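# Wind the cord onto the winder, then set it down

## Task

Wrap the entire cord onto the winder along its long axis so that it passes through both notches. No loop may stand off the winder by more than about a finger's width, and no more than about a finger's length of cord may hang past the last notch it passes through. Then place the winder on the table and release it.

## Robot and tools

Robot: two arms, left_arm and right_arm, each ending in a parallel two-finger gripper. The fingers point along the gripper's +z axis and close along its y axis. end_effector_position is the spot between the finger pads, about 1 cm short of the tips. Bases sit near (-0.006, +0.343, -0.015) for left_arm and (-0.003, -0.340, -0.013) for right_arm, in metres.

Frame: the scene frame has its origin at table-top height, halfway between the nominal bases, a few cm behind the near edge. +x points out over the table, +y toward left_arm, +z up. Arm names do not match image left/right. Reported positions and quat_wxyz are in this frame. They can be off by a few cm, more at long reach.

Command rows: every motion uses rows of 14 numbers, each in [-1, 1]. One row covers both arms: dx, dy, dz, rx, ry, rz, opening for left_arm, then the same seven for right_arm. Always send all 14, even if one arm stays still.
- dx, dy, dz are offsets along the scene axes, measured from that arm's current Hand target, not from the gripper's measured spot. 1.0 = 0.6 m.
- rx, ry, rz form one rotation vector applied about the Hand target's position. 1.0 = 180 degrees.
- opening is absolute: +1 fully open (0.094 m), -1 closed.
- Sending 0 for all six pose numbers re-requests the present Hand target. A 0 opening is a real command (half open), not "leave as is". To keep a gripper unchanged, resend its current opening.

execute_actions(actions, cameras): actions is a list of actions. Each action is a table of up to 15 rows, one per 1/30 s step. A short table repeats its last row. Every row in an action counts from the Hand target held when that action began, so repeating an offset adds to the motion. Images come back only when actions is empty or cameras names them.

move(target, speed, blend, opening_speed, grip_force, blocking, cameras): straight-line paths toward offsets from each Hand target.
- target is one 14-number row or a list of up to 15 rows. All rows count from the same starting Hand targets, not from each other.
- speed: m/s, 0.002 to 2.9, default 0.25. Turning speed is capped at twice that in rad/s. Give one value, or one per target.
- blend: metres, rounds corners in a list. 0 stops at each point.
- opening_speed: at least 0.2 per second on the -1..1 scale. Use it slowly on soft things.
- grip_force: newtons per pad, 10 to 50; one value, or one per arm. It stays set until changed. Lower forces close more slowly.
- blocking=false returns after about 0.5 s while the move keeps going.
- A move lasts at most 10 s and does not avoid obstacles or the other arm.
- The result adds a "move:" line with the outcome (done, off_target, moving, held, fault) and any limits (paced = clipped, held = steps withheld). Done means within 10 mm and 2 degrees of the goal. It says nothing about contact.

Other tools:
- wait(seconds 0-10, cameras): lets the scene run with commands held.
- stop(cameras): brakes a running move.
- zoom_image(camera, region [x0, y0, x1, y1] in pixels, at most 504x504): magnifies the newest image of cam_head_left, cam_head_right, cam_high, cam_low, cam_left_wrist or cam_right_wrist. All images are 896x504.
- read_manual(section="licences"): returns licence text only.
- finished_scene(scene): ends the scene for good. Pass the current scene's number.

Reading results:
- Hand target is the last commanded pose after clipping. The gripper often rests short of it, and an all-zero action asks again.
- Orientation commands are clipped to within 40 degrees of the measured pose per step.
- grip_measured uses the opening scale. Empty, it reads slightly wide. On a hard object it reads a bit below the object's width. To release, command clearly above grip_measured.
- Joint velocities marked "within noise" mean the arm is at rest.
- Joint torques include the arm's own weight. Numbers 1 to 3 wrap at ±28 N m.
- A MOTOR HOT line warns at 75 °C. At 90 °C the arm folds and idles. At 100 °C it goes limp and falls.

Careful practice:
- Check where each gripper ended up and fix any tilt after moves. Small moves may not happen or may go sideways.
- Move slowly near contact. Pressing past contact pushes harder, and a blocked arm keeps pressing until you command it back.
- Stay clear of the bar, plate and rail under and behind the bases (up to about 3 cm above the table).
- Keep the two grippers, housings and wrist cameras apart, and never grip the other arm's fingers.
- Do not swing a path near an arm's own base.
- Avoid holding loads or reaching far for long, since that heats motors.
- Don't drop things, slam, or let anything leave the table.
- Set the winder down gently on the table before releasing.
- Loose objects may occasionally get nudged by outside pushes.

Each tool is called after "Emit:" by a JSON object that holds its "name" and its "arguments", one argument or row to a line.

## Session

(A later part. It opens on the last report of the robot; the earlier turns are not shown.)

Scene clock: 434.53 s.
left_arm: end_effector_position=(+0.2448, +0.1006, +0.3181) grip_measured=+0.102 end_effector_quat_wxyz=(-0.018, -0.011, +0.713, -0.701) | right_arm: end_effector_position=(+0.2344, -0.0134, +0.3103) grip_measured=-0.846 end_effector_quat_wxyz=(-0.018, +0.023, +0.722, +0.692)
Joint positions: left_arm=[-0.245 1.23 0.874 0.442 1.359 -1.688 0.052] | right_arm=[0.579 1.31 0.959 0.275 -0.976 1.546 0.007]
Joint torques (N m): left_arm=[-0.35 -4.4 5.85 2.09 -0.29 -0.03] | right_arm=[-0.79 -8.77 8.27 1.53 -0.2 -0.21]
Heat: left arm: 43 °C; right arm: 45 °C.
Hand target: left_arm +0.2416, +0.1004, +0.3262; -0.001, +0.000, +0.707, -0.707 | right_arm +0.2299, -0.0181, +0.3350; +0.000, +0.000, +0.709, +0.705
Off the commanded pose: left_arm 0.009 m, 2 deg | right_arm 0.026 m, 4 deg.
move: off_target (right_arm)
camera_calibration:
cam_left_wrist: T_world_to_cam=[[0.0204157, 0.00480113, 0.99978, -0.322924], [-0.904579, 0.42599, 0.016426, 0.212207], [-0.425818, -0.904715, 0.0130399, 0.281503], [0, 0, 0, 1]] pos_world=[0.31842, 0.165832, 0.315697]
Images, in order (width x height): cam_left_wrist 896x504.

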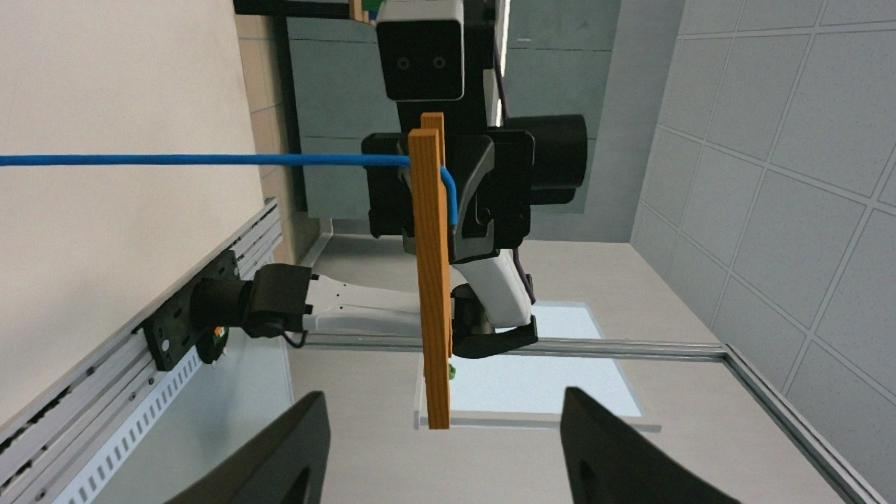

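Emit:
{"name": "move", "arguments": {
  "target": [
    [-0.0035,-0.0993,-0.0077,0,0,0,0.1, 0,0,0,0,0,0,-0.93]
  ],
  "speed": 0.12,
  "cameras": ["cam_left_wrist"]
}}

Scene clock: 453.77 s.
left_arm: end_effector_position=(+0.2350, +0.0437, +0.3106) grip_measured=+0.102 end_effector_quat_wxyz=(-0.019, -0.011, +0.711, -0.703) | right_arm: end_effector_position=(+0.2344, -0.0134, +0.3103) grip_measured=-0.846 end_effector_quat_wxyz=(-0.018, +0.023, +0.722, +0.692)
Joint positions: left_arm=[-0.465 1.272 0.886 0.442 1.141 -1.655 0.052] | right_arm=[0.579 1.31 0.959 0.275 -0.976 1.546 0.007]
Joint torques (N m): left_arm=[-0.36 -2.67 9.01 1.88 -0.27 0.26] | right_arm=[-0.85 -8.68 8.69 1.49 -0.15 -0.19]
Heat: left arm: 42 °C; right arm: 45 °C.
Hand target: left_arm +0.2394, +0.0408, +0.3215; -0.001, +0.000, +0.707, -0.707 | right_arm +0.2299, -0.0181, +0.3350; +0.000, +0.000, +0.709, +0.705
Off the commanded pose: left_arm 0.012 m, 2 deg | right_arm 0.026 m, 4 deg.
move: off_target (left_arm, right_arm)
camera_calibration:
cam_left_wrist: T_world_to_cam=[[0.0217577, 0.00966763, 0.999717, -0.315379], [-0.903836, 0.427597, 0.015536, 0.22785], [-0.427325, -0.903918, 0.0180415, 0.224693], [0, 0, 0, 1]] pos_world=[0.308818, 0.108725, 0.307696]
Images, in order (width x height): cam_left_wrist 896x504.

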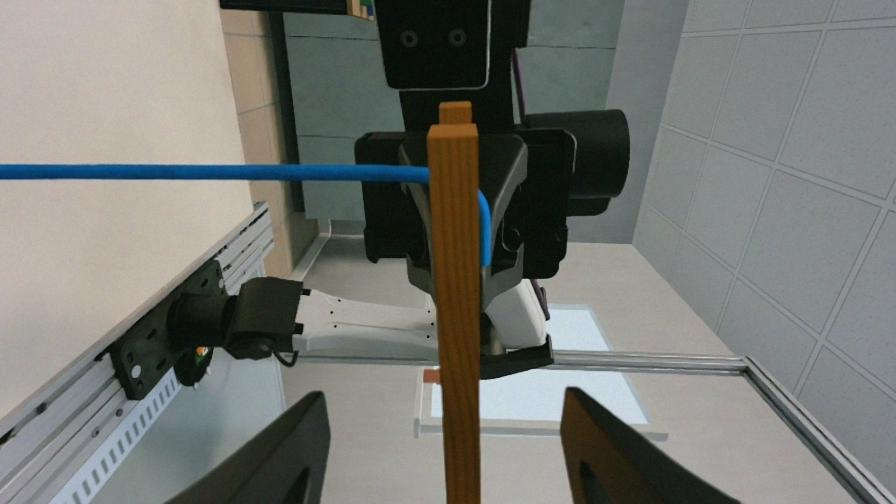

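Emit:
{"name": "move", "arguments": {
  "target": [
    [0.01,-0.002,0.0058,0,0,0,0.1, 0,0,0,0,0,0,-0.93],
    [0.01,-0.002,0.0058,0,0,0,-0.6, 0,0,0,0,0,0,-0.93],
    [0.01,-0.002,0.0058,0,0,0,-0.93, 0,0,0,0,0,0,-0.93]
  ],
  "speed": [0.1,0.1,0.1],
  "cameras": ["cam_left_wrist"]
}}

Scene clock: 465.53 s.
left_arm: end_effector_position=(+0.2404, +0.0411, +0.3145) grip_measured=-0.865 end_effector_quat_wxyz=(-0.018, -0.010, +0.711, -0.703) | right_arm: end_effector_position=(+0.2344, -0.0135, +0.3103) grip_measured=-0.846 end_effector_quat_wxyz=(-0.017, +0.021, +0.722, +0.692)
Joint positions: left_arm=[-0.465 1.294 0.916 0.435 1.141 -1.655 0.006] | right_arm=[0.578 1.31 0.959 0.275 -0.977 1.541 0.007]
Joint torques (N m): left_arm=[0.24 -2.77 8.92 1.87 -0.21 0.23] | right_arm=[-0.87 -8.79 8.23 1.59 -0.2 -0.15]
Heat: left arm: 43 °C; right arm: 45 °C.
Hand target: left_arm +0.2454, +0.0396, +0.3252; -0.001, +0.000, +0.707, -0.707 | right_arm +0.2299, -0.0180, +0.3350; +0.000, +0.000, +0.709, +0.705
Off the commanded pose: left_arm 0.012 m, 2 deg | right_arm 0.026 m, 4 deg.
move: off_target (left_arm, right_arm); target 2's new opening was sent with left_arm's hand 0.011 m and 2 deg from that target; target 3's new opening was sent with left_arm's hand 0.011 m and 2 deg from that target
camera_calibration:
cam_left_wrist: T_world_to_cam=[[0.0200325, 0.0104973, 0.999744, -0.319124], [-0.904158, 0.426981, 0.0136339, 0.234408], [-0.426729, -0.9042, 0.0180448, 0.224466], [0, 0, 0, 1]] pos_world=[0.314121, 0.106224, 0.311796]
Images, in order (width x height): cam_left_wrist 896x504.

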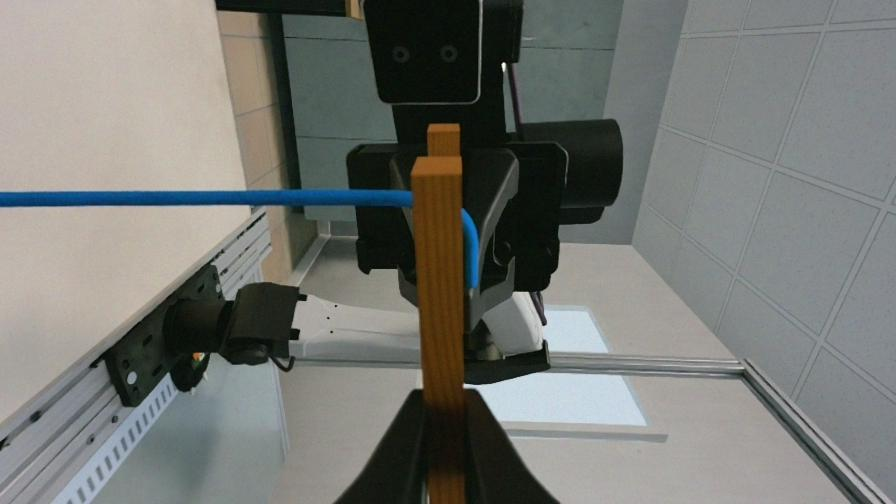

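Emit:
{"name": "move", "arguments": {
  "target": [
    [0,0,0,0,0,0,-0.93, 0,0,0,0,0,0,-0.5],
    [0,0,0,0,0,0,-0.93, 0,-0.1667,0,0,0,0,-0.3],
    [0,0,0,0,-0.5,0,-0.93, 0,-0.1667,0,0,0,0,0.1]
  ],
  "speed": [0.1,0.2,0.35],
  "cameras": ["cam_left_wrist","cam_high","cam_right_wrist"]
}}

Scene clock: 498.67 s.
left_arm: end_effector_position=(+0.2405, +0.0411, +0.3136) grip_measured=-0.865 end_effector_quat_wxyz=(+0.482, +0.494, +0.513, -0.511) | right_arm: end_effector_position=(+0.2373, -0.1149, +0.3287) grip_measured=+0.097 end_effector_quat_wxyz=(-0.010, +0.015, +0.711, +0.703)
Joint positions: left_arm=[-0.465 1.294 0.916 0.428 1.141 -0.086 0.006] | right_arm=[0.209 1.149 0.899 0.202 -1.345 1.54 0.052]
Joint torques (N m): left_arm=[0.21 -2.76 8.96 1.84 -0.21 0.2] | right_arm=[-0.9 -6.37 5.81 1.3 -0.2 -0.33]
Heat: left arm: 45 °C; right arm: 45 °C.
Hand target: left_arm +0.2454, +0.0396, +0.3251; +0.499, +0.500, +0.501, -0.500 | right_arm +0.2299, -0.1180, +0.3351; +0.000, +0.000, +0.709, +0.705
Off the commanded pose: left_arm 0.013 m, 3 deg | right_arm 0.010 m, 2 deg.
move: off_target (left_arm)
camera_calibration:
cam_left_wrist: T_world_to_cam=[[-0.999088, 0.0320156, 0.0282577, 0.230747], [-0.0117834, 0.429349, -0.903062, 0.30728], [-0.0410445, -0.902571, -0.42858, 0.271683], [0, 0, 0, 1]] pos_world=[0.245308, 0.105896, 0.38741]
cam_right_wrist: T_world_to_cam=[[-0.0188368, -0.015016, -0.99971, 0.330684], [-0.901, -0.433182, 0.0234834, 0.193955], [-0.433409, 0.901181, -0.00536967, 0.297523], [0, 0, 0, 1]] pos_world=[0.309932, -0.179138, 0.327631]
Images, in order (width x height): cam_high 896x504, cam_left_wrist 896x504, cam_right_wrist 896x504.

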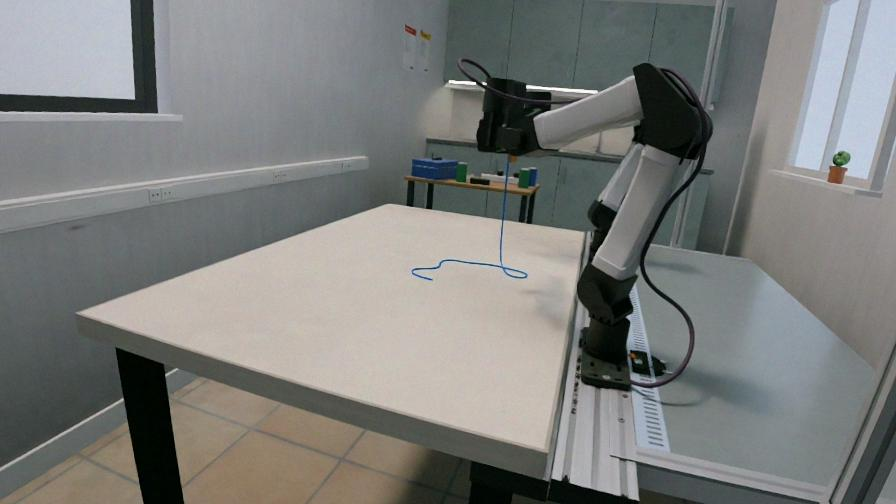

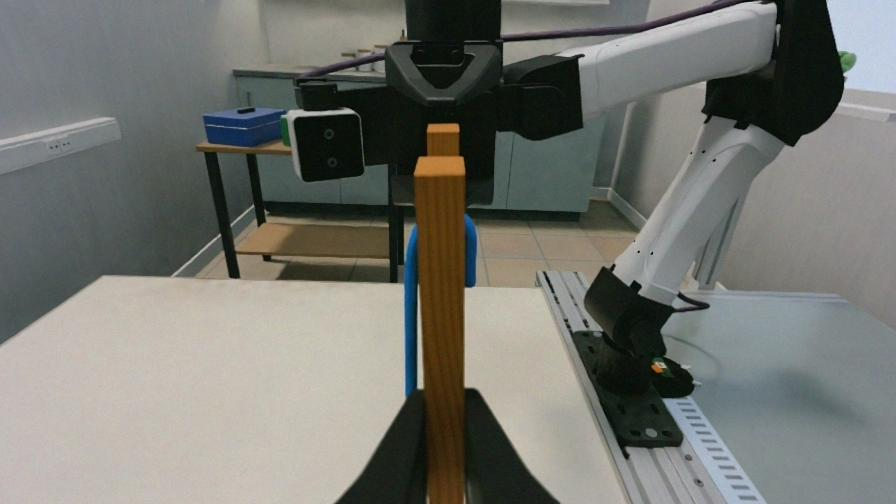

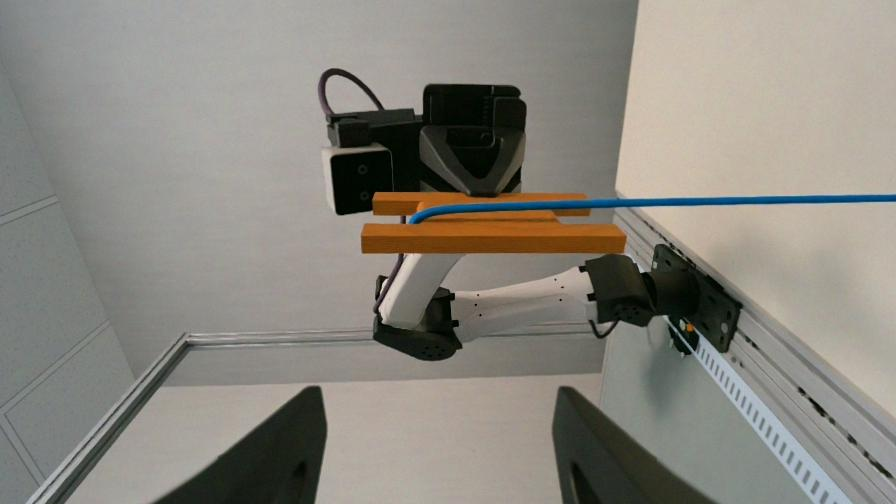

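Emit:
{"name": "move", "arguments": {
  "target": [
    [0,0,0,0,-0.5,0,-0.93, 0,0,0,0,0,0,0.1]
  ],
  "speed": 0.35,
  "cameras": ["cam_left_wrist","cam_right_wrist"]
}}

Scene clock: 507.90 s.
left_arm: end_effector_position=(+0.2411, +0.0411, +0.3137) grip_measured=-0.865 end_effector_quat_wxyz=(+0.702, +0.712, +0.013, -0.018) | right_arm: end_effector_position=(+0.2373, -0.1149, +0.3287) grip_measured=+0.097 end_effector_quat_wxyz=(-0.010, +0.015, +0.711, +0.703)
Joint positions: left_arm=[-0.465 1.294 0.916 0.429 1.137 1.488 0.006] | right_arm=[0.209 1.149 0.899 0.202 -1.345 1.54 0.052]
Joint torques (N m): left_arm=[0.1 -2.76 8.83 1.8 -0.19 0.08] | right_arm=[-0.98 -6.28 5.67 1.3 -0.23 -0.37]
Heat: left arm: 45 °C; right arm: 45 °C.
Hand target: left_arm +0.2454, +0.0396, +0.3252; +0.707, +0.707, +0.001, +0.000 | right_arm +0.2299, -0.1180, +0.3351; +0.000, +0.000, +0.709, +0.705
Off the commanded pose: left_arm 0.012 m, 3 deg | right_arm 0.010 m, 2 deg.
move: off_target (left_arm)
camera_calibration:
cam_left_wrist: T_world_to_cam=[[-0.0234357, 0.0347985, -0.99912, 0.318241], [0.911745, 0.410695, -0.0070821, -0.195561], [0.410087, -0.911108, -0.0413523, 0.0418782], [0, 0, 0, 1]] pos_world=[0.168586, 0.107397, 0.318307]
cam_right_wrist: T_world_to_cam=[[-0.0188368, -0.015016, -0.99971, 0.330684], [-0.901, -0.433182, 0.0234834, 0.193955], [-0.433409, 0.901181, -0.00536967, 0.297523], [0, 0, 0, 1]] pos_world=[0.309932, -0.179138, 0.327631]
Images, in order (width x height): cam_left_wrist 896x504, cam_right_wrist 896x504.

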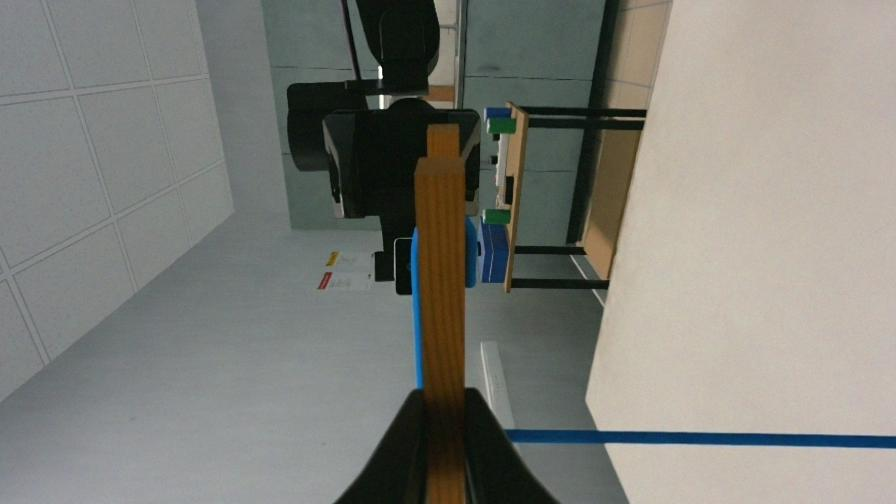

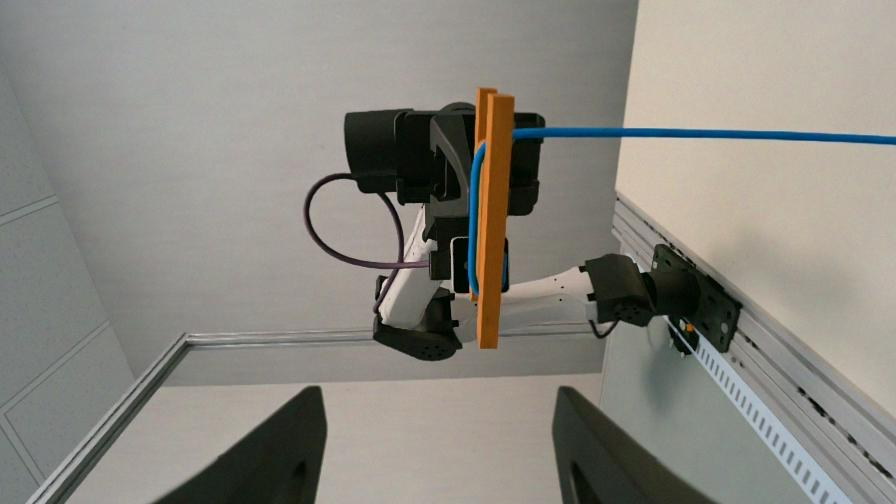

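Emit:
{"name": "move", "arguments": {
  "target": [
    [0,0,0,0,0,0,-0.93, 0.0,0.1233,-0.0348,0,0,0,0.1]
  ],
  "speed": 0.15,
  "cameras": ["cam_right_wrist"]
}}

Scene clock: 526.73 s.
left_arm: end_effector_position=(+0.2411, +0.0411, +0.3137) grip_measured=-0.865 end_effector_quat_wxyz=(+0.702, +0.712, +0.013, -0.018) | right_arm: end_effector_position=(+0.2280, -0.0466, +0.3144) grip_measured=+0.097 end_effector_quat_wxyz=(-0.006, +0.002, +0.712, +0.703)
Joint positions: left_arm=[-0.465 1.294 0.916 0.429 1.137 1.489 0.006] | right_arm=[0.479 1.225 0.883 0.315 -1.088 1.537 0.052]
Joint torques (N m): left_arm=[0.18 -2.81 8.85 1.8 -0.19 0.08] | right_arm=[0.1 -3.63 5.57 1.69 0.11 -0.07]
Heat: left arm: 46 °C; right arm: 44 °C.
Hand target: left_arm +0.2454, +0.0396, +0.3252; +0.707, +0.707, +0.001, +0.000 | right_arm +0.2300, -0.0441, +0.3142; +0.000, +0.000, +0.709, +0.705
Off the commanded pose: left_arm 0.012 m, 3 deg | right_arm 0.003 m, 1 deg.
move: off_target (left_arm)
camera_calibration:
cam_right_wrist: T_world_to_cam=[[0.00661648, -0.0169477, -0.999834, 0.311334], [-0.895673, -0.44471, 0.00161087, 0.220558], [-0.444664, 0.895514, -0.018122, 0.238176], [0, 0, 0, 1]] pos_world=[0.301396, -0.109929, 0.315244]
Images, in order (width x height): cam_right_wrist 896x504.

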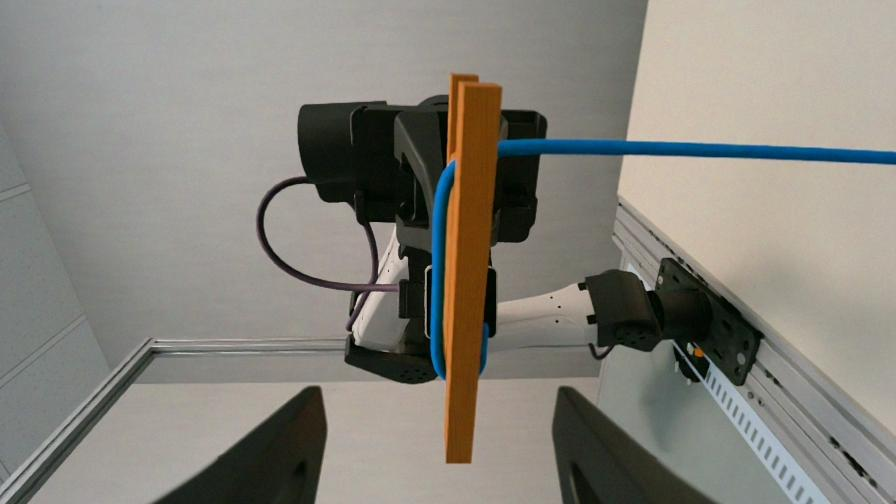

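Emit:
{"name": "move", "arguments": {
  "target": [
    [0,0,0,0,0,0,-0.93, 0.0148,0.0503,-0.0113,0,0,0,0.1],
    [0,0,0,0,0,0,-0.93, 0.0148,0.0503,-0.0113,0,0,0,-0.6]
  ],
  "speed": [0.12,0.1],
  "cameras": ["cam_right_wrist"]
}}

Scene clock: 539.30 s.
left_arm: end_effector_position=(+0.2427, +0.0407, +0.3099) grip_measured=-0.865 end_effector_quat_wxyz=(+0.699, +0.714, +0.020, -0.022) | right_arm: end_effector_position=(+0.2355, -0.0175, +0.2995) grip_measured=-0.597 end_effector_quat_wxyz=(-0.008, +0.004, +0.714, +0.700)
Joint positions: left_arm=[-0.465 1.299 0.916 0.414 1.134 1.49 0.006] | right_arm=[0.559 1.322 0.897 0.389 -1.008 1.538 0.019]
Joint torques (N m): left_arm=[0.21 -3.22 8.8 1.94 -0.14 0.09] | right_arm=[0.1 -4.44 7.86 1.71 0.09 -0.09]
Heat: left arm: 47 °C; right arm: 44 °C.
Hand target: left_arm +0.2455, +0.0396, +0.3251; +0.707, +0.707, +0.001, +0.000 | right_arm +0.2388, -0.0138, +0.3072; +0.000, +0.000, +0.709, +0.705
Off the commanded pose: left_arm 0.016 m, 4 deg | right_arm 0.009 m, 1 deg.
move: off_target (left_arm); target 2's new opening was sent with right_arm's hand 0.015 m and 3 deg from that target
camera_calibration:
cam_right_wrist: T_world_to_cam=[[0.000194464, -0.0231299, -0.999732, 0.298238], [-0.895585, -0.444776, 0.0101162, 0.237671], [-0.444891, 0.895343, -0.0208013, 0.216035], [0, 0, 0, 1]] pos_world=[0.308909, -0.0808171, 0.300247]
Images, in order (width x height): cam_right_wrist 896x504.

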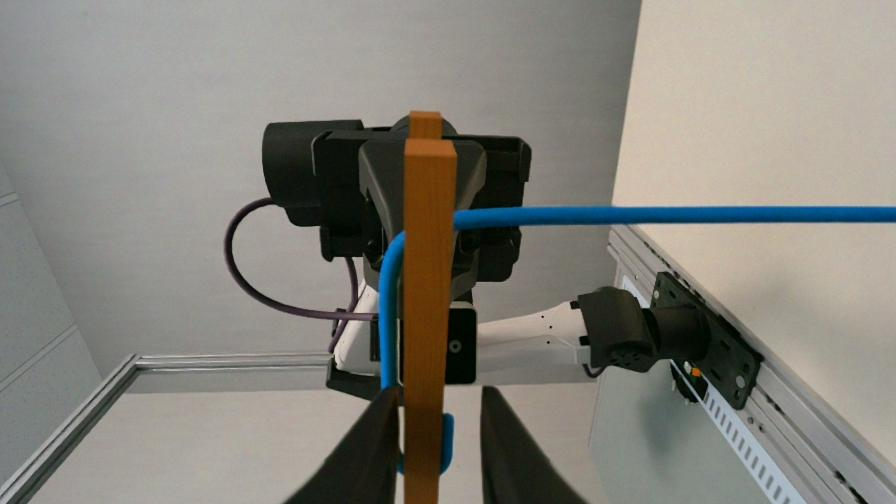

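Emit:
{"name": "move", "arguments": {
  "target": [
    [0,0,0,0,0,0,-0.93, 0.002,0,0.0125,0,0,0,-0.6],
    [0,0,0,0,0,0,-0.93, 0.002,0,0.0125,0,0,0,-0.93]
  ],
  "speed": [0.1,0.1],
  "cameras": ["cam_right_wrist"]
}}

Scene clock: 545.57 s.
left_arm: end_effector_position=(+0.2427, +0.0406, +0.3113) grip_measured=-0.865 end_effector_quat_wxyz=(+0.700, +0.714, +0.014, -0.017) | right_arm: end_effector_position=(+0.2370, -0.0169, +0.3058) grip_measured=-0.851 end_effector_quat_wxyz=(-0.008, +0.006, +0.713, +0.701)
Joint positions: left_arm=[-0.465 1.299 0.918 0.418 1.134 1.5 0.006] | right_arm=[0.559 1.322 0.92 0.37 -1.006 1.545 0.007]
Joint torques (N m): left_arm=[0.16 -3.17 8.68 1.91 -0.14 -0.02] | right_arm=[-0.18 -4.78 8.23 1.56 0.05 -0.19]
Heat: left arm: 47 °C; right arm: 44 °C.
Hand target: left_arm +0.2454, +0.0396, +0.3251; +0.707, +0.707, +0.001, +0.000 | right_arm +0.2400, -0.0139, +0.3149; +0.000, +0.000, +0.709, +0.705
Off the commanded pose: left_arm 0.014 m, 3 deg | right_arm 0.010 m, 1 deg.
move: off_target (left_arm)
camera_calibration:
cam_right_wrist: T_world_to_cam=[[-0.00391706, -0.021223, -0.999767, 0.305583], [-0.896605, -0.442643, 0.0129093, 0.238723], [-0.442814, 0.896447, -0.0172947, 0.21471], [0, 0, 0, 1]] pos_world=[0.310314, -0.0803218, 0.306144]
Images, in order (width x height): cam_right_wrist 896x504.

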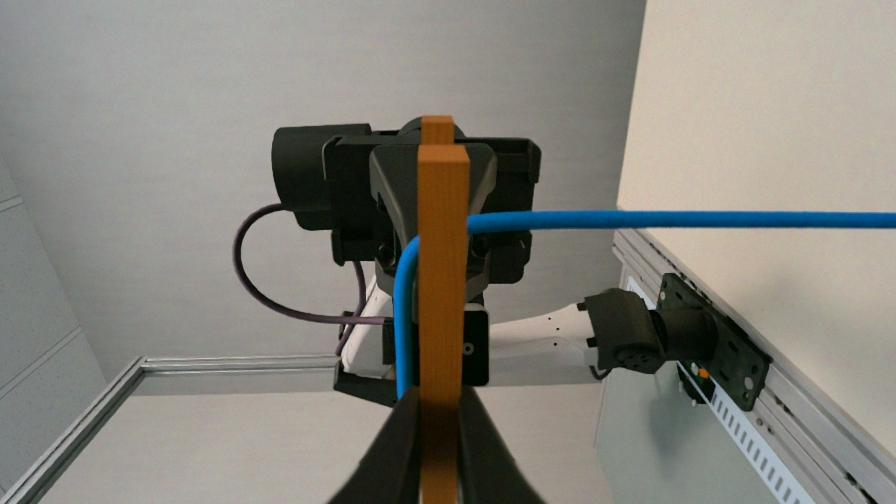

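Emit:
{"name": "move", "arguments": {
  "target": [
    [0,0,0,0,0,0,-0.5, 0,0,0,0,0,0,-0.93],
    [0,0.0967,0.01,0,0,0,-0.3, 0,0,0,0,0,0,-0.93],
    [0,0.0967,0.01,0,0.5,0,0.1, 0,0,0,0,-0.5,0,-0.93],
    [0,0.0967,0.01,0,1.0,0,0.1, 0,0,0,0,-1.0,0,-0.93]
  ],
  "speed": [0.1,0.2,0.38,0.38],
  "blend": [0,0.01,0.01,0],
  "cameras": ["cam_left_wrist","cam_right_wrist"]
}}

Scene clock: 574.00 s.
left_arm: end_effector_position=(+0.2509, +0.0948, +0.3234) grip_measured=+0.098 end_effector_quat_wxyz=(-0.013, -0.015, +0.712, -0.702) | right_arm: end_effector_position=(+0.2381, -0.0168, +0.3107) grip_measured=-0.851 end_effector_quat_wxyz=(+0.707, -0.708, +0.007, +0.005)
Joint positions: left_arm=[-0.263 1.25 0.906 0.432 1.329 -1.689 0.052] | right_arm=[0.559 1.322 0.92 0.399 -1.001 -1.576 0.007]
Joint torques (N m): left_arm=[0.68 -4.81 5.56 2.09 -0.05 -0.04] | right_arm=[-0.08 -4.11 7.49 1.47 -0.06 -0.12]
Heat: left arm: 45 °C; right arm: 45 °C.
Hand target: left_arm +0.2455, +0.0977, +0.3312; -0.001, +0.000, +0.707, -0.707 | right_arm +0.2400, -0.0139, +0.3149; +0.709, -0.705, +0.000, +0.000
Off the commanded pose: left_arm 0.010 m, 2 deg | right_arm 0.005 m, 1 deg.
move: done; blend cut to 0 m at target 2, 0 m at target 3; target 2's new opening was sent with left_arm's hand 0.012 m and 3 deg from that target; target 3's new opening was sent with left_arm's hand 0.011 m and 3 deg from that target
camera_calibration:
cam_left_wrist: T_world_to_cam=[[0.0195007, 0.00796291, 0.999778, -0.328321], [-0.909512, 0.415428, 0.0144313, 0.223074], [-0.415221, -0.909591, 0.0153435, 0.275825], [0, 0, 0, 1]] pos_world=[0.32382, 0.160831, 0.320797]
cam_right_wrist: T_world_to_cam=[[0.000160492, -0.00255691, 0.999997, -0.311505], [0.897228, -0.441566, -0.00127304, -0.183035], [0.441567, 0.897225, 0.00222326, -0.00140436], [0, 0, 0, 1]] pos_world=[0.164894, -0.0803585, 0.311274]
Images, in order (width x height): cam_left_wrist 896x504, cam_right_wrist 896x504.

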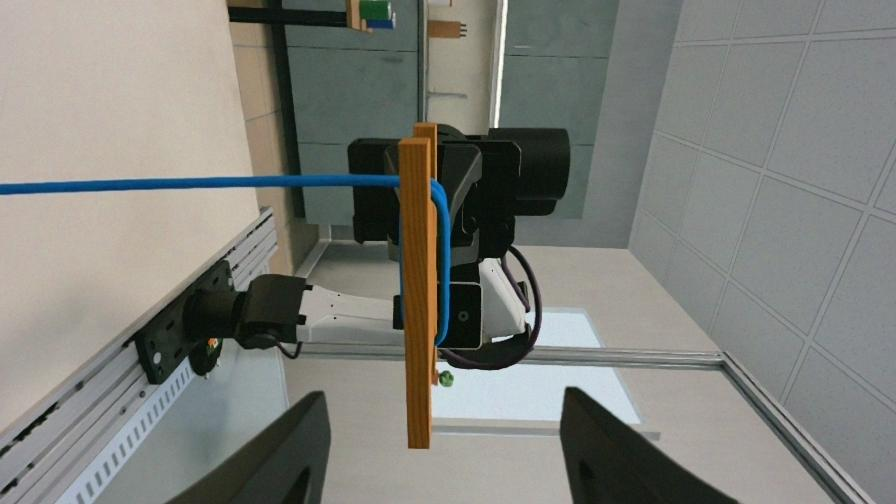

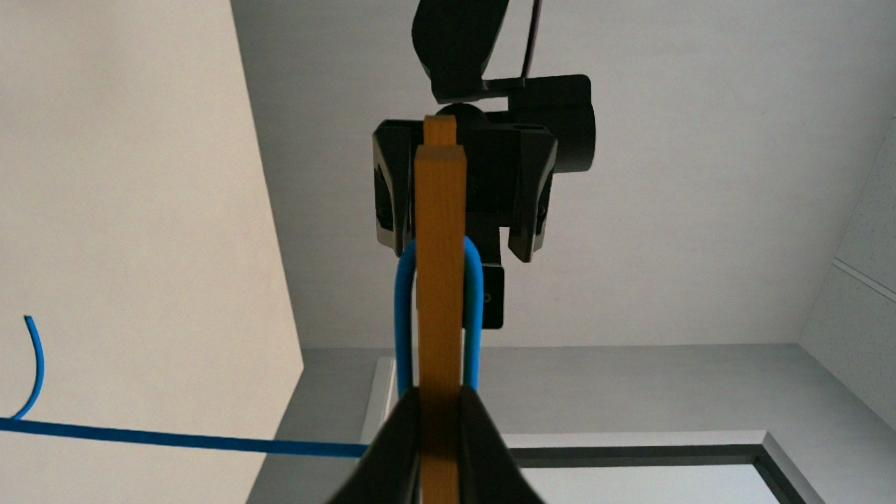

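Emit:
{"name": "move", "arguments": {
  "target": [
    [0.01,-0.0937,-0.0103,0,0,0,0.1, 0,0,0,0,0,0,-0.93],
    [0.01,-0.0937,-0.0103,0,0,0,-0.6, 0,0,0,0,0,0,-0.93]
  ],
  "speed": [0.15,0.1],
  "cameras": ["cam_left_wrist"]
}}

Scene clock: 591.87 s.
left_arm: end_effector_position=(+0.2470, +0.0443, +0.3126) grip_measured=-0.598 end_effector_quat_wxyz=(-0.022, -0.015, +0.712, -0.701) | right_arm: end_effector_position=(+0.2381, -0.0168, +0.3107) grip_measured=-0.851 end_effector_quat_wxyz=(+0.707, -0.708, +0.007, +0.005)
Joint positions: left_arm=[-0.444 1.313 0.928 0.433 1.161 -1.659 0.019] | right_arm=[0.559 1.322 0.92 0.399 -1.001 -1.576 0.007]
Joint torques (N m): left_arm=[-0.32 -2.89 8.98 2 -0.26 0.23] | right_arm=[0.09 -4.27 7.43 1.46 -0.05 -0.1]
Heat: left arm: 44 °C; right arm: 45 °C.
Hand target: left_arm +0.2514, +0.0414, +0.3250; -0.001, +0.000, +0.707, -0.707 | right_arm +0.2400, -0.0139, +0.3149; +0.709, -0.705, +0.000, +0.000
Off the commanded pose: left_arm 0.014 m, 3 deg | right_arm 0.005 m, 1 deg.
move: off_target (left_arm); target 2's new opening was sent with left_arm's hand 0.014 m and 3 deg from that target
camera_calibration:
cam_left_wrist: T_world_to_cam=[[0.032035, 0.00549249, 0.999472, -0.319903], [-0.904228, 0.426217, 0.02664, 0.234979], [-0.425846, -0.904604, 0.0186203, 0.229853], [0, 0, 0, 1]] pos_world=[0.320605, 0.109531, 0.309194]
Images, in order (width x height): cam_left_wrist 896x504.

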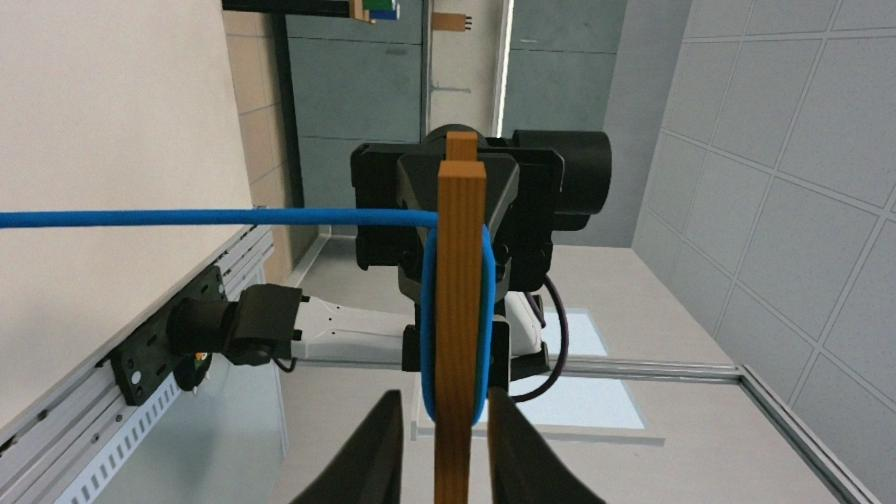

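Emit:
{"name": "move", "arguments": {
  "target": [
    [0,0,0.0033,0,0,0,-0.93, 0,0,0,0,0,0,-0.93],
    [0,0,0.0033,0,0,0,-0.93, 0,0,0,0,0,0,-0.5],
    [0,0,0.0033,0,0,0,-0.93, 0,-0.1667,0,0,0,0,0.1],
    [0,0,0.0033,0,-0.5,0,-0.93, 0,-0.1667,0,0,0.5,0,0.1],
    [0,0,0.0033,0,-1.0,0,-0.93, 0,-0.1667,0,0,1.0,0,0.1]
  ],
  "speed": [0.1,0.1,0.25,0.42,0.42],
  "cameras": ["cam_left_wrist","cam_right_wrist"]
}}

Scene clock: 621.17 s.
left_arm: end_effector_position=(+0.2482, +0.0441, +0.3140) grip_measured=-0.871 end_effector_quat_wxyz=(+0.702, +0.712, +0.015, -0.017) | right_arm: end_effector_position=(+0.2447, -0.1111, +0.3062) grip_measured=+0.097 end_effector_quat_wxyz=(-0.013, +0.013, +0.714, +0.700)
Joint positions: left_arm=[-0.445 1.313 0.93 0.436 1.153 1.485 0.006] | right_arm=[0.217 1.195 0.853 0.257 -1.345 1.506 0.052]
Joint torques (N m): left_arm=[-0.27 -2.92 9.22 1.73 -0.19 0.07] | right_arm=[-1.05 -6.58 5.41 1.58 -0.18 -0.06]
Heat: left arm: 46 °C; right arm: 45 °C.
Hand target: left_arm +0.2514, +0.0414, +0.3269; +0.707, +0.707, +0.001, -0.001 | right_arm +0.2400, -0.1139, +0.3149; +0.000, +0.000, +0.709, +0.705
Off the commanded pose: left_arm 0.014 m, 3 deg | right_arm 0.010 m, 2 deg.
move: off_target (left_arm)
camera_calibration:
cam_left_wrist: T_world_to_cam=[[-0.0240194, 0.034505, -0.999116, 0.318838], [0.910184, 0.414135, -0.00757903, -0.202946], [0.413507, -0.909561, -0.0413532, 0.0408453], [0, 0, 0, 1]] pos_world=[0.175487, 0.110197, 0.318707]
cam_right_wrist: T_world_to_cam=[[-0.0201135, -0.0230506, -0.999532, 0.307755], [-0.897846, -0.439405, 0.0282006, 0.199761], [-0.439849, 0.897993, -0.0118579, 0.300325], [0, 0, 0, 1]] pos_world=[0.317642, -0.17482, 0.305539]
Images, in order (width x height): cam_left_wrist 896x504, cam_right_wrist 896x504.

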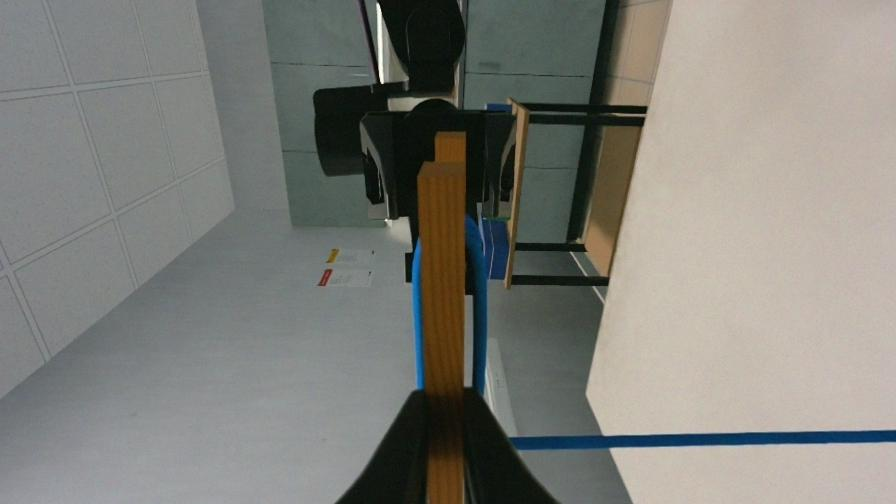

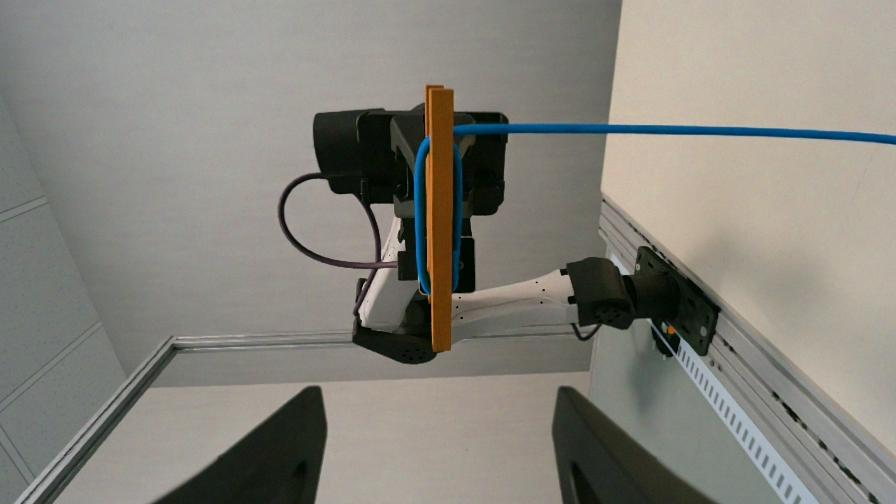

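Emit:
{"name": "move", "arguments": {
  "target": [
    [0,0,0,0,0,0,-0.93, 0.0162,0.168,0.001,0,0,0,0.1],
    [0,0,0,0,0,0,-0.93, 0.0162,0.168,0.001,0,0,0,-0.6]
  ],
  "speed": [0.15,0.1],
  "cameras": ["cam_right_wrist"]
}}

Scene clock: 640.63 s.
left_arm: end_effector_position=(+0.2483, +0.0441, +0.3139) grip_measured=-0.871 end_effector_quat_wxyz=(+0.702, +0.712, +0.015, -0.017) | right_arm: end_effector_position=(+0.2455, -0.0173, +0.3027) grip_measured=-0.597 end_effector_quat_wxyz=(-0.013, +0.009, +0.717, +0.697)
Joint positions: left_arm=[-0.445 1.313 0.93 0.436 1.152 1.486 0.006] | right_arm=[0.541 1.353 0.946 0.351 -1.027 1.536 0.019]
Joint torques (N m): left_arm=[-0.29 -2.93 9.22 1.73 -0.18 0.09] | right_arm=[0.09 -4.7 8.81 1.8 0.06 -0.1]
Heat: left arm: 48 °C; right arm: 44 °C.
Hand target: left_arm +0.2514, +0.0414, +0.3269; +0.707, +0.707, +0.001, +0.000 | right_arm +0.2498, -0.0131, +0.3155; +0.000, +0.000, +0.709, +0.705
Off the commanded pose: left_arm 0.014 m, 3 deg | right_arm 0.014 m, 2 deg.
move: off_target (left_arm, right_arm); target 2's new opening was sent with right_arm's hand 0.014 m and 2 deg from that target
camera_calibration:
cam_right_wrist: T_world_to_cam=[[-0.014813, -0.0329053, -0.999349, 0.304829], [-0.895021, -0.445148, 0.0279238, 0.241164], [-0.445777, 0.894852, -0.022857, 0.221134], [0, 0, 0, 1]] pos_world=[0.318939, -0.0804978, 0.302951]
Images, in order (width x height): cam_right_wrist 896x504.

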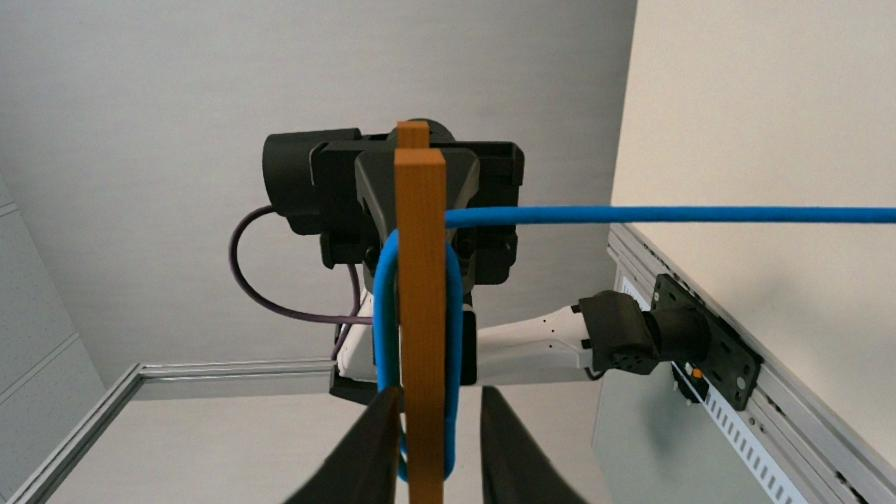

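Emit:
{"name": "move", "arguments": {
  "target": [
    [0,0,0,0,0,0,-0.93, 0,0,0.008,0,0,0,-0.93],
    [0,0,0,0,0,0,-0.5, 0,0,0.008,0,0,0,-0.93],
    [0,0.0967,0.008,0,0,0,0.1, 0,0,0.008,0,0,0,-0.93],
    [0,0.0967,0.008,0,0.5,0,0.1, 0,0,0.008,0,-0.5,0,-0.93],
    [0,0.0967,0.008,0,1.0,0,0.1, 0,0,0.008,0,-1.0,0,-0.93]
  ],
  "speed": [0.1,0.1,0.25,0.42,0.42],
  "cameras": ["cam_left_wrist","cam_right_wrist"]
}}

Scene clock: 657.87 s.
left_arm: end_effector_position=(+0.2571, +0.0965, +0.3219) grip_measured=+0.098 end_effector_quat_wxyz=(-0.016, -0.016, +0.712, -0.702) | right_arm: end_effector_position=(+0.2480, -0.0168, +0.3150) grip_measured=-0.851 end_effector_quat_wxyz=(+0.707, -0.707, +0.007, +0.004)
Joint positions: left_arm=[-0.251 1.274 0.918 0.447 1.343 -1.696 0.052] | right_arm=[0.541 1.353 0.96 0.392 -1.017 -1.575 0.007]
Joint torques (N m): left_arm=[0.69 -5.11 5.83 2.09 -0.07 -0.06] | right_arm=[0.06 -4.22 7.72 1.42 0.02 -0.11]
Heat: left arm: 48 °C; right arm: 46 °C.
Hand target: left_arm +0.2514, +0.0994, +0.3317; -0.001, +0.000, +0.707, -0.707 | right_arm +0.2498, -0.0131, +0.3202; +0.709, -0.705, +0.000, +0.000
Off the commanded pose: left_arm 0.012 m, 3 deg | right_arm 0.007 m, 1 deg.
move: off_target (left_arm); target 2's new opening was sent with left_arm's hand 0.012 m and 2 deg from that target; target 3's new opening was sent with left_arm's hand 0.013 m and 3 deg from that target
camera_calibration:
cam_left_wrist: T_world_to_cam=[[0.0249528, 0.00707974, 0.999664, -0.328275], [-0.9088, 0.416764, 0.0197332, 0.226016], [-0.416484, -0.908987, 0.0168335, 0.279765], [0, 0, 0, 1]] pos_world=[0.330113, 0.162432, 0.318995]
cam_right_wrist: T_world_to_cam=[[-0.00099926, -0.00377205, 0.999992, -0.315498], [0.896379, -0.443287, -0.000776389, -0.192014], [0.443286, 0.896372, 0.00382415, -0.00675145], [0, 0, 0, 1]] pos_world=[0.174795, -0.0802553, 0.315372]
Images, in order (width x height): cam_left_wrist 896x504, cam_right_wrist 896x504.

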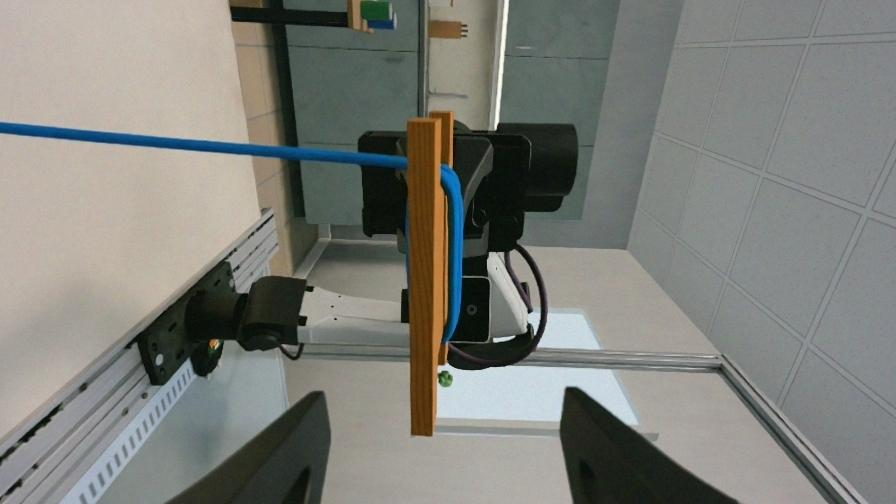

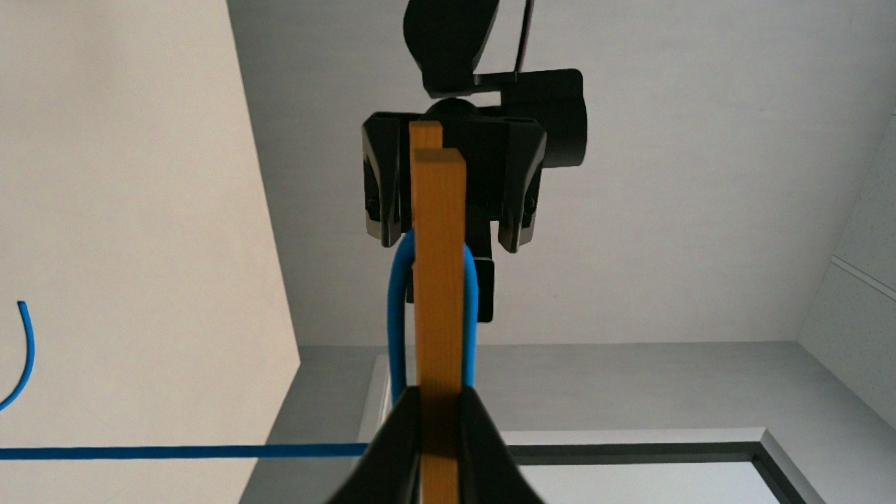

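Emit:
{"name": "move", "arguments": {
  "target": [
    [0.0173,-0.0972,-0.0068,0,0,0,0.1, 0,0,0,0,0,0,-0.93],
    [0.0173,-0.0972,-0.0068,0,0,0,-0.6, 0,0,0,0,0,0,-0.93],
    [0.0173,-0.0972,-0.0055,0,0,0,-0.93, 0,0,0,0,0,0,-0.93]
  ],
  "speed": [0.15,0.1,0.1],
  "cameras": ["cam_left_wrist"]
}}

Scene clock: 678.83 s.
left_arm: end_effector_position=(+0.2574, +0.0437, +0.3168) grip_measured=-0.869 end_effector_quat_wxyz=(-0.016, -0.008, +0.711, -0.703) | right_arm: end_effector_position=(+0.2483, -0.0168, +0.3155) grip_measured=-0.851 end_effector_quat_wxyz=(+0.707, -0.707, +0.007, +0.003)
Joint positions: left_arm=[-0.431 1.351 0.967 0.444 1.174 -1.653 0.006] | right_arm=[0.541 1.353 0.961 0.393 -1.016 -1.575 0.007]
Joint torques (N m): left_arm=[-0.24 -3.23 9.11 1.84 -0.27 0.13] | right_arm=[0.01 -4.37 7.56 1.39 0 -0.06]
Heat: left arm: 46 °C; right arm: 46 °C.
Hand target: left_arm +0.2618, +0.0411, +0.3283; -0.001, +0.000, +0.707, -0.707 | right_arm +0.2497, -0.0131, +0.3203; +0.709, -0.705, +0.000, +0.000
Off the commanded pose: left_arm 0.013 m, 2 deg | right_arm 0.006 m, 1 deg.
move: off_target (left_arm); target 2's new opening was sent with left_arm's hand 0.012 m and 2 deg from that target; target 3's new opening was sent with left_arm's hand 0.013 m and 2 deg from that target
camera_calibration:
cam_left_wrist: T_world_to_cam=[[0.014453, 0.00993353, 0.999846, -0.320216], [-0.904204, 0.42701, 0.00882805, 0.250162], [-0.426857, -0.904192, 0.0151535, 0.234979], [0, 0, 0, 1]] pos_world=[0.331128, 0.108825, 0.314397]
Images, in order (width x height): cam_left_wrist 896x504.

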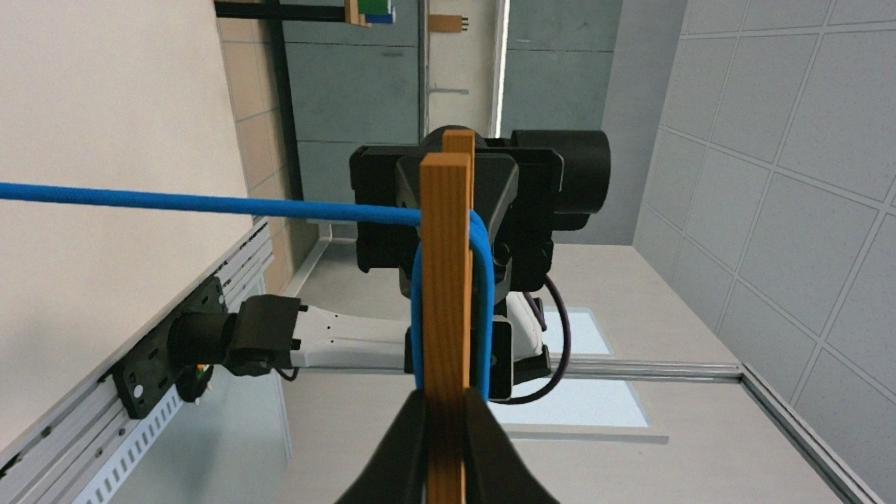

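Emit:
{"name": "move", "arguments": {
  "target": [
    [0,0,0,0,0,0,-0.93, 0,0,0,0,0,0,-0.5],
    [0,0,0,0,0,0,-0.93, 0,-0.1667,0,0,0,0,0.1],
    [-0.0125,0,0,0,-0.5,0,-0.93, -0.0153,-0.1667,0,0,0.5,0,0.1],
    [-0.025,0,0,0,-1.0,0,-0.93, -0.0153,-0.1667,0,0,1.0,0,0.1],
    [-0.025,0,0,0,-1.0,0,-0.93, -0.0153,-0.05,0.0052,0,1.0,0,0.1]
  ],
  "speed": [0.1,0.25,0.42,0.42,0.2],
  "cameras": ["cam_left_wrist","cam_right_wrist"]
}}

Scene clock: 700.93 s.
left_arm: end_effector_position=(+0.2532, +0.0396, +0.3120) grip_measured=-0.869 end_effector_quat_wxyz=(+0.700, +0.714, +0.020, -0.021) | right_arm: end_effector_position=(+0.2365, -0.0467, +0.3105) grip_measured=+0.097 end_effector_quat_wxyz=(-0.014, +0.009, +0.716, +0.698)
Joint positions: left_arm=[-0.453 1.337 0.95 0.424 1.144 1.487 0.006] | right_arm=[0.464 1.257 0.907 0.292 -1.104 1.533 0.052]
Joint torques (N m): left_arm=[-0.36 -6.16 7.13 1.74 -0.18 0.09] | right_arm=[0.1 -3.41 8.51 1.74 0.07 -0.07]
Heat: left arm: 47 °C; right arm: 47 °C.
Hand target: left_arm +0.2469, +0.0411, +0.3283; +0.707, +0.707, +0.001, +0.000 | right_arm +0.2406, -0.0431, +0.3233; +0.000, +0.000, +0.709, +0.705
Off the commanded pose: left_arm 0.018 m, 3 deg | right_arm 0.014 m, 2 deg.
move: off_target (left_arm, right_arm); target 2's new opening was sent with right_arm's hand 0.011 m and 1 deg from that target
camera_calibration:
cam_left_wrist: T_world_to_cam=[[-0.0371624, 0.0408814, -0.998473, 0.319913], [0.909203, 0.416013, -0.0168067, -0.202605], [0.41469, -0.908439, -0.0526295, 0.0378453], [0, 0, 0, 1]] pos_world=[0.180404, 0.105588, 0.318011]
cam_right_wrist: T_world_to_cam=[[-0.015933, -0.0302125, -0.999417, 0.311981], [-0.895188, -0.444825, 0.0277185, 0.219915], [-0.445403, 0.895108, -0.0199585, 0.242711], [0, 0, 0, 1]] pos_world=[0.309941, -0.110003, 0.310548]
Images, in order (width x height): cam_left_wrist 896x504, cam_right_wrist 896x504.

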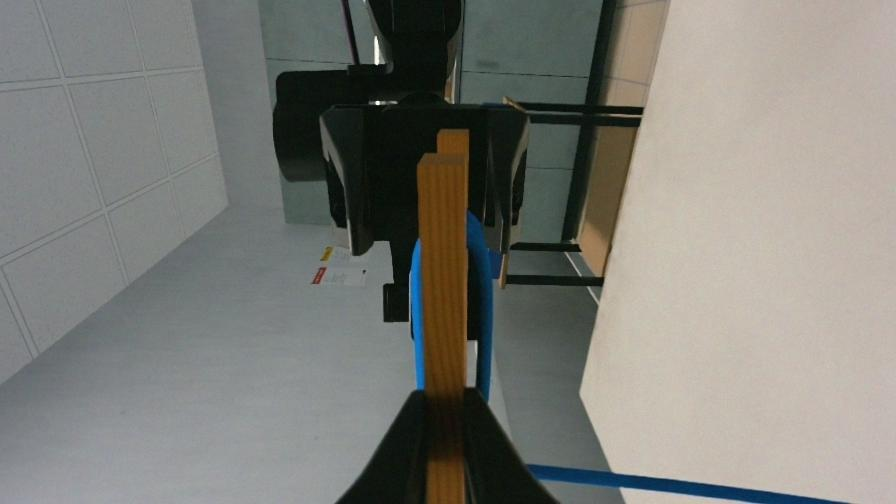

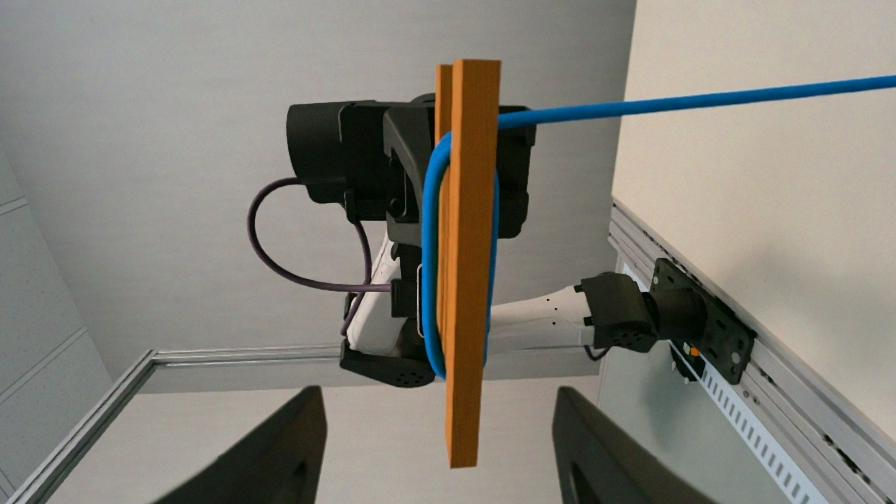

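Emit:
{"name": "move", "arguments": {
  "target": [
    [0,0,0,0,0,0,-0.93, 0.0237,0.0412,-0.0127,0,0,0,0.1],
    [0,0,0,0,0,0,-0.93, 0.0237,0.0412,-0.0127,0,0,0,-0.6],
    [0,0,0,0,0,0,-0.93, 0.0237,0.0412,-0.0107,0,0,0,-0.93]
  ],
  "speed": [0.12,0.1,0.1],
  "cameras": ["cam_right_wrist"]
}}

Scene clock: 719.33 s.
left_arm: end_effector_position=(+0.2533, +0.0398, +0.3125) grip_measured=-0.869 end_effector_quat_wxyz=(+0.700, +0.713, +0.019, -0.018) | right_arm: end_effector_position=(+0.2512, -0.0225, +0.3038) grip_measured=-0.855 end_effector_quat_wxyz=(-0.013, +0.010, +0.717, +0.697)
Joint positions: left_arm=[-0.453 1.336 0.95 0.424 1.142 1.49 0.006] | right_arm=[0.516 1.36 0.956 0.349 -1.051 1.537 0.007]
Joint torques (N m): left_arm=[-0.36 -5.96 7.15 1.74 -0.15 0.06] | right_arm=[0.25 -4.7 8.55 1.7 0.13 -0.07]
Heat: left arm: 46 °C; right arm: 49 °C.
Hand target: left_arm +0.2469, +0.0411, +0.3283; +0.707, +0.707, +0.001, +0.000 | right_arm +0.2547, -0.0183, +0.3169; +0.000, +0.000, +0.709, +0.705
Off the commanded pose: left_arm 0.017 m, 3 deg | right_arm 0.014 m, 2 deg.
move: off_target (left_arm, right_arm); target 2's new opening was sent with right_arm's hand 0.014 m and 2 deg from that target; target 3's new opening was sent with right_arm's hand 0.015 m and 2 deg from that target
camera_calibration:
cam_right_wrist: T_world_to_cam=[[-0.0160181, -0.0314452, -0.999377, 0.306157], [-0.895687, -0.443781, 0.0283197, 0.24396], [-0.444396, 0.895583, -0.0210566, 0.227554], [0, 0, 0, 1]] pos_world=[0.324539, -0.0859013, 0.303849]
Images, in order (width x height): cam_right_wrist 896x504.

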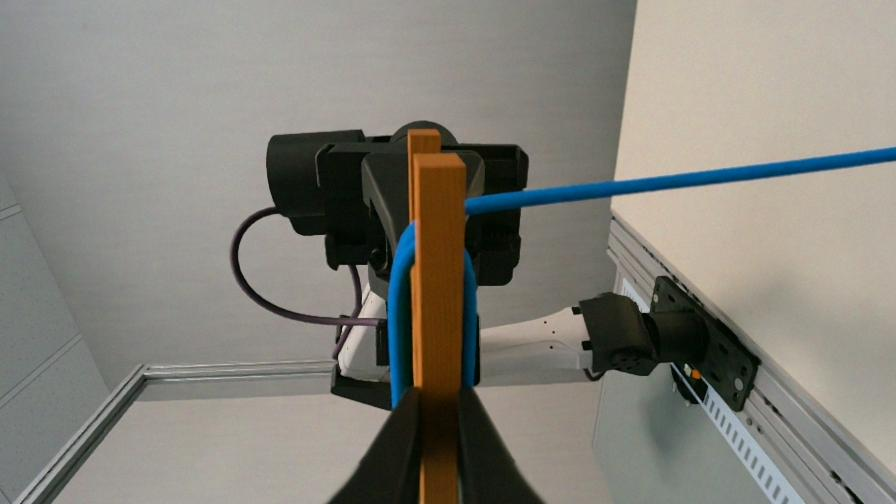

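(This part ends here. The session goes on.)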